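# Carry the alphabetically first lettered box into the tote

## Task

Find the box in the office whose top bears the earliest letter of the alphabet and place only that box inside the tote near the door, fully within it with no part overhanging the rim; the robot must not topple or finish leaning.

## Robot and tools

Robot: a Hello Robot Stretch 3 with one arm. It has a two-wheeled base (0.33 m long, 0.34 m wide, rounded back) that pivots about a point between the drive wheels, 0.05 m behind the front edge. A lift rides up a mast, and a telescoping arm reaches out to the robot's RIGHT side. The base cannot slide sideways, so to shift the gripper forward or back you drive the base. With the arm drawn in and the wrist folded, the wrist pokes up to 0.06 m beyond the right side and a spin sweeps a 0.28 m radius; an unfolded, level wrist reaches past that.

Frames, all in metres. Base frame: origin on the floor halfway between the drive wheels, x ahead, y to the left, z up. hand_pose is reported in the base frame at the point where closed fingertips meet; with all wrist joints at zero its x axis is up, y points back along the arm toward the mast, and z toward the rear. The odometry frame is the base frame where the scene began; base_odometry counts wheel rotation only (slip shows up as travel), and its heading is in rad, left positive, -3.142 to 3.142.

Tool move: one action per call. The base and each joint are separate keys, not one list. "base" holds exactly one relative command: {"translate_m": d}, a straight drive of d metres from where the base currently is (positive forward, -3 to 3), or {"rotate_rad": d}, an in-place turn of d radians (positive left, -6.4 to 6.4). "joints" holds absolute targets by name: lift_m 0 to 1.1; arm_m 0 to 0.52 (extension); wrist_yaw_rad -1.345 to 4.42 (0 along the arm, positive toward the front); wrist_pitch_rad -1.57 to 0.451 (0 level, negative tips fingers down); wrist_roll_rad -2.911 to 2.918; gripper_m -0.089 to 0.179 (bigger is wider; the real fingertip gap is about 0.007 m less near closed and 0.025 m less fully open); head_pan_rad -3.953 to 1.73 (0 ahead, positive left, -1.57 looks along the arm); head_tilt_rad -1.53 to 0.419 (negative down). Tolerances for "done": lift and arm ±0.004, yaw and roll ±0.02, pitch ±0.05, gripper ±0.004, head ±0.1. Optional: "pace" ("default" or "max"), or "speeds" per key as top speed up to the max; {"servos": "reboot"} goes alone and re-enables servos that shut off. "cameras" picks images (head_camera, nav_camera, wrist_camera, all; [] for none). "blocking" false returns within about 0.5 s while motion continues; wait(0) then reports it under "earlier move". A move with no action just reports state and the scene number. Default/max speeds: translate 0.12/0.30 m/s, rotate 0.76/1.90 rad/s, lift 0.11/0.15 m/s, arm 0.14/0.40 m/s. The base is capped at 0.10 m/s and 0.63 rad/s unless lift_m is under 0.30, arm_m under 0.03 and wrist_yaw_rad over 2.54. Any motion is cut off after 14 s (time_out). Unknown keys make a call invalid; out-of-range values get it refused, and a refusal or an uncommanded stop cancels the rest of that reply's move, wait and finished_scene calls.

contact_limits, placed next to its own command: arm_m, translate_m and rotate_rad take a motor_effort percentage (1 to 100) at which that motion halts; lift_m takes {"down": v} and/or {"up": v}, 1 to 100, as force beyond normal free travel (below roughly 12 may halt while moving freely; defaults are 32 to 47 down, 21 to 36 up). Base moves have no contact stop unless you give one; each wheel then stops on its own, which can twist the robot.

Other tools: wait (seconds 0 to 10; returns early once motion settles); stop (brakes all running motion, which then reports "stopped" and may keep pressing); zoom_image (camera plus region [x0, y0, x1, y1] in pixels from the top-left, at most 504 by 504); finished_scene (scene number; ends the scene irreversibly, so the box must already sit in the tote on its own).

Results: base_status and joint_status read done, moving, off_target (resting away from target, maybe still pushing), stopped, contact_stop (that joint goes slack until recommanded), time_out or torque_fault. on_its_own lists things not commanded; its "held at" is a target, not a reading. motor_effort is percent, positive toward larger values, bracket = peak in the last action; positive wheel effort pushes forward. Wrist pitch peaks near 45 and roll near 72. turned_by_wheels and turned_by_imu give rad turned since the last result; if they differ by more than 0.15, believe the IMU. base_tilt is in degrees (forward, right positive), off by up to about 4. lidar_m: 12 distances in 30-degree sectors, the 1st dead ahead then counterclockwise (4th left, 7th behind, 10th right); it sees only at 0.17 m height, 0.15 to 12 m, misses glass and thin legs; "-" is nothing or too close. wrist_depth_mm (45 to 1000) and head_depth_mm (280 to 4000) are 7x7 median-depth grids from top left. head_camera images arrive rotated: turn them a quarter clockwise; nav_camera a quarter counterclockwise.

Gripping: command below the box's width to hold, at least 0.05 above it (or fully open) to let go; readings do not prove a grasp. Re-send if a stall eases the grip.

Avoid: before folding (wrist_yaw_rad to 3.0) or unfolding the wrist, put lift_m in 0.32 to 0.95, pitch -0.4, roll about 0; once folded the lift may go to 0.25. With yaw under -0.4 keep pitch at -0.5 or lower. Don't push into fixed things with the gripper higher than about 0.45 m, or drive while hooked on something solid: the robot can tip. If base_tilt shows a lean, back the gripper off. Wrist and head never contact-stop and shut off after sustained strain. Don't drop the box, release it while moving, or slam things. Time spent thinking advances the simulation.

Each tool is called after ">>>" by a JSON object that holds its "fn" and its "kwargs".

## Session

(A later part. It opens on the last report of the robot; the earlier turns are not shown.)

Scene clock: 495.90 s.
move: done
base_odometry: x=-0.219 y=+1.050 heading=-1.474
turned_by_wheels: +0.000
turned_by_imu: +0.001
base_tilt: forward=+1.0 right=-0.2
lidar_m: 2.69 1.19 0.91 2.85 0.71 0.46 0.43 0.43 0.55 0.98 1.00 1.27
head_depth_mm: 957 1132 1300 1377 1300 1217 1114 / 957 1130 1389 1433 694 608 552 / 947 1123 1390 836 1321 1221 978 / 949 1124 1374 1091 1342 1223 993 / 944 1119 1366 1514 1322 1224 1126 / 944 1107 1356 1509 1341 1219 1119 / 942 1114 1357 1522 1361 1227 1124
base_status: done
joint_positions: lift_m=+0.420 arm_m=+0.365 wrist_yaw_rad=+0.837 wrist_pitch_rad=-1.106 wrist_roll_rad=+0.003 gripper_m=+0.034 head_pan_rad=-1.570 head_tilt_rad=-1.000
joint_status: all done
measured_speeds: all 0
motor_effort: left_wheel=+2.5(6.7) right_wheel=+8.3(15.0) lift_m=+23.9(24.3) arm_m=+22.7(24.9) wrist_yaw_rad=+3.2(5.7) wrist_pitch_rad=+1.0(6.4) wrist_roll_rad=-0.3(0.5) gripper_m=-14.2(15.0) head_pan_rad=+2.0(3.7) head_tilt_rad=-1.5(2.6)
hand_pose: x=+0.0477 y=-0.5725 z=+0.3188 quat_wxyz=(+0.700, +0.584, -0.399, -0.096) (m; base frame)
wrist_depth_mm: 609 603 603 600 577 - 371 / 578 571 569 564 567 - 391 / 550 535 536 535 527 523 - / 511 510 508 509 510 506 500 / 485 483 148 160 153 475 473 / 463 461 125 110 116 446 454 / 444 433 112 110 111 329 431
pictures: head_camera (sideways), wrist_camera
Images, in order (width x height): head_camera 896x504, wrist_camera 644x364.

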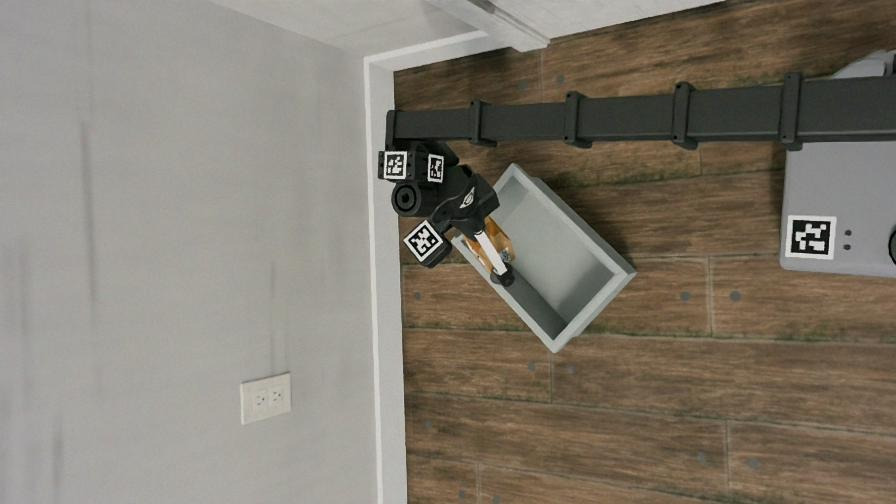

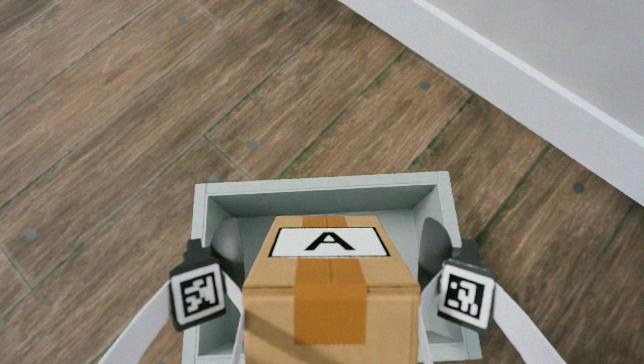

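>>> {"fn": "move", "kwargs": {"joints": {"lift_m": 0.21}, "speeds": {"lift_m": 0.14}, "cameras": ["wrist_camera"]}}

>>> {"fn": "move", "kwargs": {"joints": {"lift_m": 0.149}, "speeds": {"lift_m": 0.06}, "contact_limits": {"lift_m": {"down": 13}}, "cameras": ["wrist_camera", "head_camera"]}}

>>> {"fn": "move", "kwargs": {"joints": {"gripper_m": 0.125}, "cameras": ["wrist_camera"]}}

>>> {"fn": "move", "kwargs": {"joints": {"lift_m": 0.4}, "cameras": ["wrist_camera", "head_camera"]}}

Scene clock: 517.37 s.
move: done
base_odometry: x=-0.219 y=+1.050 heading=-1.474
turned_by_wheels: +0.000
turned_by_imu: +0.001
base_tilt: forward=+0.8 right=-0.3
lidar_m: 2.69 1.19 0.91 2.84 0.71 0.46 0.43 0.43 0.55 0.98 1.00 1.27
head_depth_mm: 955 1138 1310 1381 1293 1217 1117 / 948 1128 1395 1501 1333 1215 951 / 949 1128 1375 1488 1286 1202 958 / 946 1120 1371 1505 1290 1223 989 / 940 1115 1356 1513 1333 1223 1114 / 941 1118 1369 1510 1347 1223 1124 / 935 1111 1352 1501 1360 1219 1120
base_status: not commanded
joint_positions: lift_m=+0.210 arm_m=+0.365 wrist_yaw_rad=+0.837 wrist_pitch_rad=-1.107 wrist_roll_rad=+0.003 gripper_m=+0.034 head_pan_rad=-1.570 head_tilt_rad=-1.000
joint_status: all done
measured_speeds: all 0
motor_effort: left_wheel=+2.5(2.7) right_wheel=+8.9(9.0) lift_m=+21.5(28.2) arm_m=+18.2(23.1) wrist_yaw_rad=+3.1(3.7) wrist_pitch_rad=+1.3(1.4) wrist_roll_rad=-0.5(0.6) gripper_m=-13.4(15.0) head_pan_rad=+2.0(3.8) head_tilt_rad=-0.7(3.2)
hand_pose: x=+0.0475 y=-0.5724 z=+0.1087 quat_wxyz=(+0.700, +0.584, -0.399, -0.097) (m; base frame)
wrist_depth_mm: 348 349 346 345 340 344 337 / 331 196 199 196 201 195 318 / 178 220 236 244 249 253 298 / - - - - - - 283 / - - 148 160 146 - - / - - 125 110 116 119 - / - - - 110 111 119 -
pictures: wrist_camera
Images, in order (width x height): wrist_camera 644x364.

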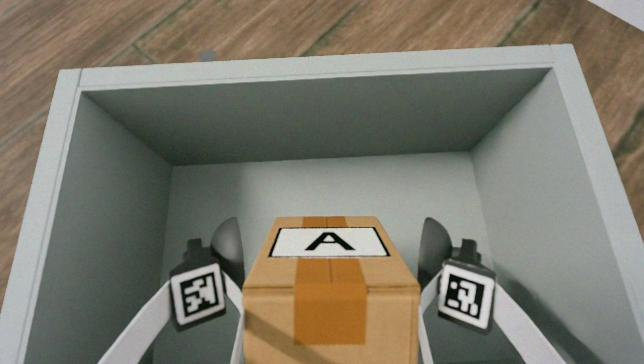

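Scene clock: 519.00 s.
move: done
base_odometry: x=-0.219 y=+1.050 heading=-1.474
turned_by_wheels: +0.000
turned_by_imu: +0.000
base_tilt: forward=+1.0 right=+0.0
lidar_m: 2.68 1.19 0.91 2.84 0.71 0.46 0.43 0.43 0.55 0.98 1.00 1.27
head_depth_mm: 959 1133 1309 1377 1301 1219 1112 / 952 1130 1385 1512 1349 1203 967 / 952 1126 1378 1505 1283 1192 955 / 948 1115 1378 1498 1293 1220 990 / 943 1119 1364 1507 1324 1222 1114 / 941 1111 1359 1504 1353 1233 1121 / 937 1112 1366 1520 1351 1223 1125
base_status: not commanded
joint_positions: lift_m=+0.149 arm_m=+0.365 wrist_yaw_rad=+0.837 wrist_pitch_rad=-1.103 wrist_roll_rad=+0.003 gripper_m=+0.034 head_pan_rad=-1.570 head_tilt_rad=-1.000
joint_status: all done
measured_speeds: all 0
motor_effort: left_wheel=+2.6(2.8) right_wheel=+8.7(9.1) lift_m=+16.1(21.9) arm_m=+14.8(18.3) wrist_yaw_rad=+2.7(3.7) wrist_pitch_rad=-0.1(1.5) wrist_roll_rad=-0.1(0.6) gripper_m=-13.6(14.9) head_pan_rad=+2.0(3.2) head_tilt_rad=-2.1(3.6)
contact_limits: lift_m down 13 (down: maximum 72; up: maximum 65)
hand_pose: x=+0.0484 y=-0.5731 z=+0.0482 quat_wxyz=(+0.701, +0.583, -0.400, -0.095) (m; base frame)
wrist_depth_mm: 146 143 146 149 151 153 154 / 169 175 178 183 187 191 - / - 214 222 224 229 - - / - - - - - - - / - - 150 163 147 - - / - - 126 110 117 120 - / - 120 127 110 111 190 -
pictures: head_camera (sideways), wrist_camera
Images, in order (width x height): head_camera 896x504, wrist_camera 644x364.

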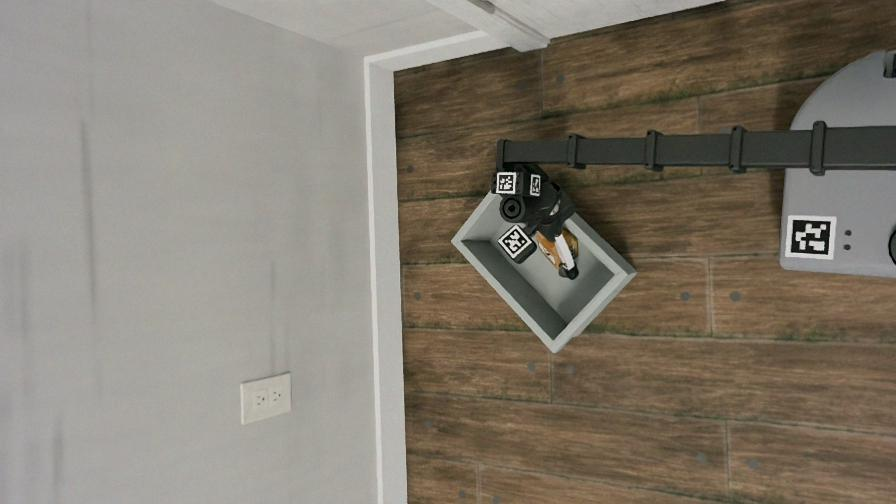

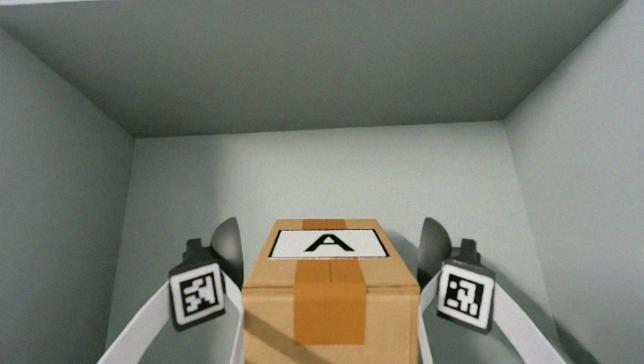

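Scene clock: 520.47 s.
move: done
base_odometry: x=-0.219 y=+1.050 heading=-1.474
turned_by_wheels: +0.000
turned_by_imu: +0.000
base_tilt: forward=+1.0 right=-0.1
lidar_m: 2.69 1.19 0.91 2.85 0.71 0.46 0.43 0.43 0.55 0.98 1.00 1.27
head_depth_mm: 957 1137 1311 1377 1304 1217 1114 / 953 1127 1392 1502 1352 1219 969 / 944 1126 1381 1493 1290 1192 952 / 950 1120 1372 1512 1283 1216 988 / 945 1120 1362 1514 1328 1223 1121 / 938 1110 1355 1504 1351 1227 1125 / 940 1110 1368 1514 1351 1222 1122
base_status: not commanded
joint_positions: lift_m=+0.149 arm_m=+0.365 wrist_yaw_rad=+0.838 wrist_pitch_rad=-1.103 wrist_roll_rad=+0.003 gripper_m=+0.125 head_pan_rad=-1.570 head_tilt_rad=-1.000
joint_status: all done
measured_speeds: all 0
motor_effort: left_wheel=+2.4(2.8) right_wheel=+8.9(9.0) lift_m=+32.0(32.0) arm_m=+12.5(15.2) wrist_yaw_rad=+2.1(3.2) wrist_pitch_rad=+0.3(0.5) wrist_roll_rad=-0.4(0.4) gripper_m=+1.2(90.7) head_pan_rad=+2.2(2.9) head_tilt_rad=-2.7(3.2)
contact_limits: lift_m down 13 (down: maximum 72; up: maximum 65)
hand_pose: x=+0.0484 y=-0.5730 z=+0.0481 quat_wxyz=(+0.701, +0.583, -0.400, -0.095) (m; base frame)
wrist_depth_mm: 146 143 146 149 151 154 155 / 169 175 180 184 188 192 - / - 214 221 224 230 - - / - - - - - - - / - - - 160 - - - / - 124 137 135 139 123 - / - 123 191 116 120 189 92
pictures: wrist_camera
Images, in order (width x height): wrist_camera 644x364.

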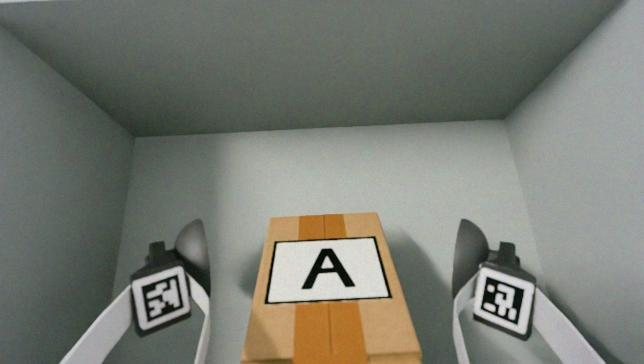

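Scene clock: 523.57 s.
move: done
base_odometry: x=-0.219 y=+1.050 heading=-1.474
turned_by_wheels: +0.000
turned_by_imu: +0.000
base_tilt: forward=+1.2 right=+0.0
lidar_m: 2.69 1.19 0.91 2.85 0.71 0.46 0.43 0.43 0.55 0.98 1.00 1.27
head_depth_mm: 963 1134 1302 1373 1302 1217 1116 / 947 1138 1392 1454 715 627 575 / 948 1130 1395 849 1328 1224 979 / 952 1117 1370 1428 1307 1219 986 / 945 1116 1372 1502 1331 1211 1125 / 942 1105 1359 1509 1345 1228 1113 / 937 1105 1359 1511 1352 1226 1113
base_status: not commanded
joint_positions: lift_m=+0.400 arm_m=+0.365 wrist_yaw_rad=+0.838 wrist_pitch_rad=-1.104 wrist_roll_rad=+0.003 gripper_m=+0.125 head_pan_rad=-1.570 head_tilt_rad=-1.000
joint_status: all done
measured_speeds: all 0
motor_effort: left_wheel=+2.4(2.8) right_wheel=+8.6(9.0) lift_m=+30.6(33.9) arm_m=+6.1(12.3) wrist_yaw_rad=+2.1(2.8) wrist_pitch_rad=+0.2(0.8) wrist_roll_rad=-0.3(0.5) gripper_m=+0.1(1.5) head_pan_rad=+1.7(3.4) head_tilt_rad=-2.1(4.0)
hand_pose: x=+0.0482 y=-0.5729 z=+0.2990 quat_wxyz=(+0.701, +0.584, -0.400, -0.095) (m; base frame)
wrist_depth_mm: 585 587 581 581 558 457 373 / 556 541 545 551 541 516 396 / 519 523 513 512 514 512 - / 491 496 490 490 403 486 478 / 468 464 - - - 461 458 / 447 124 - 380 - 126 436 / 426 127 313 345 327 307 411
pictures: head_camera (sideways), wrist_camera
Images, in order (width x height): head_camera 896x504, wrist_camera 644x364.

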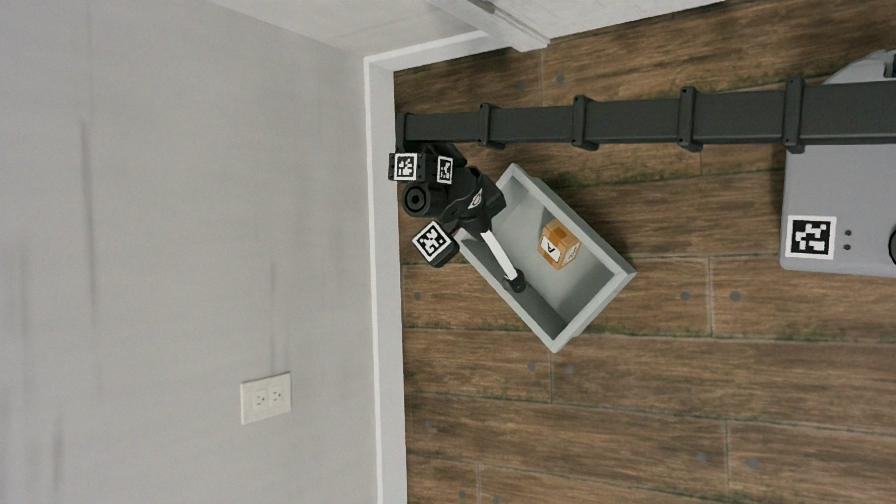

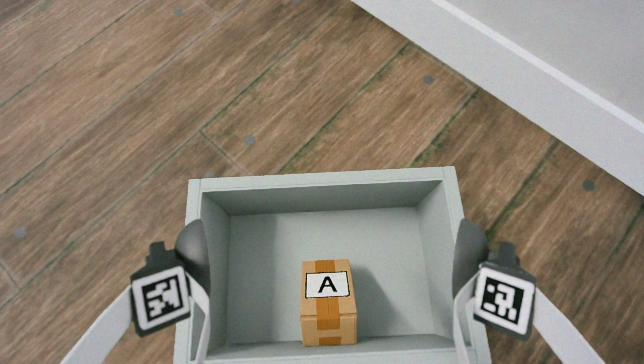

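>>> {"fn": "finished_scene", "kwargs": {"scene": 3}}

The scene is finished: the task was done.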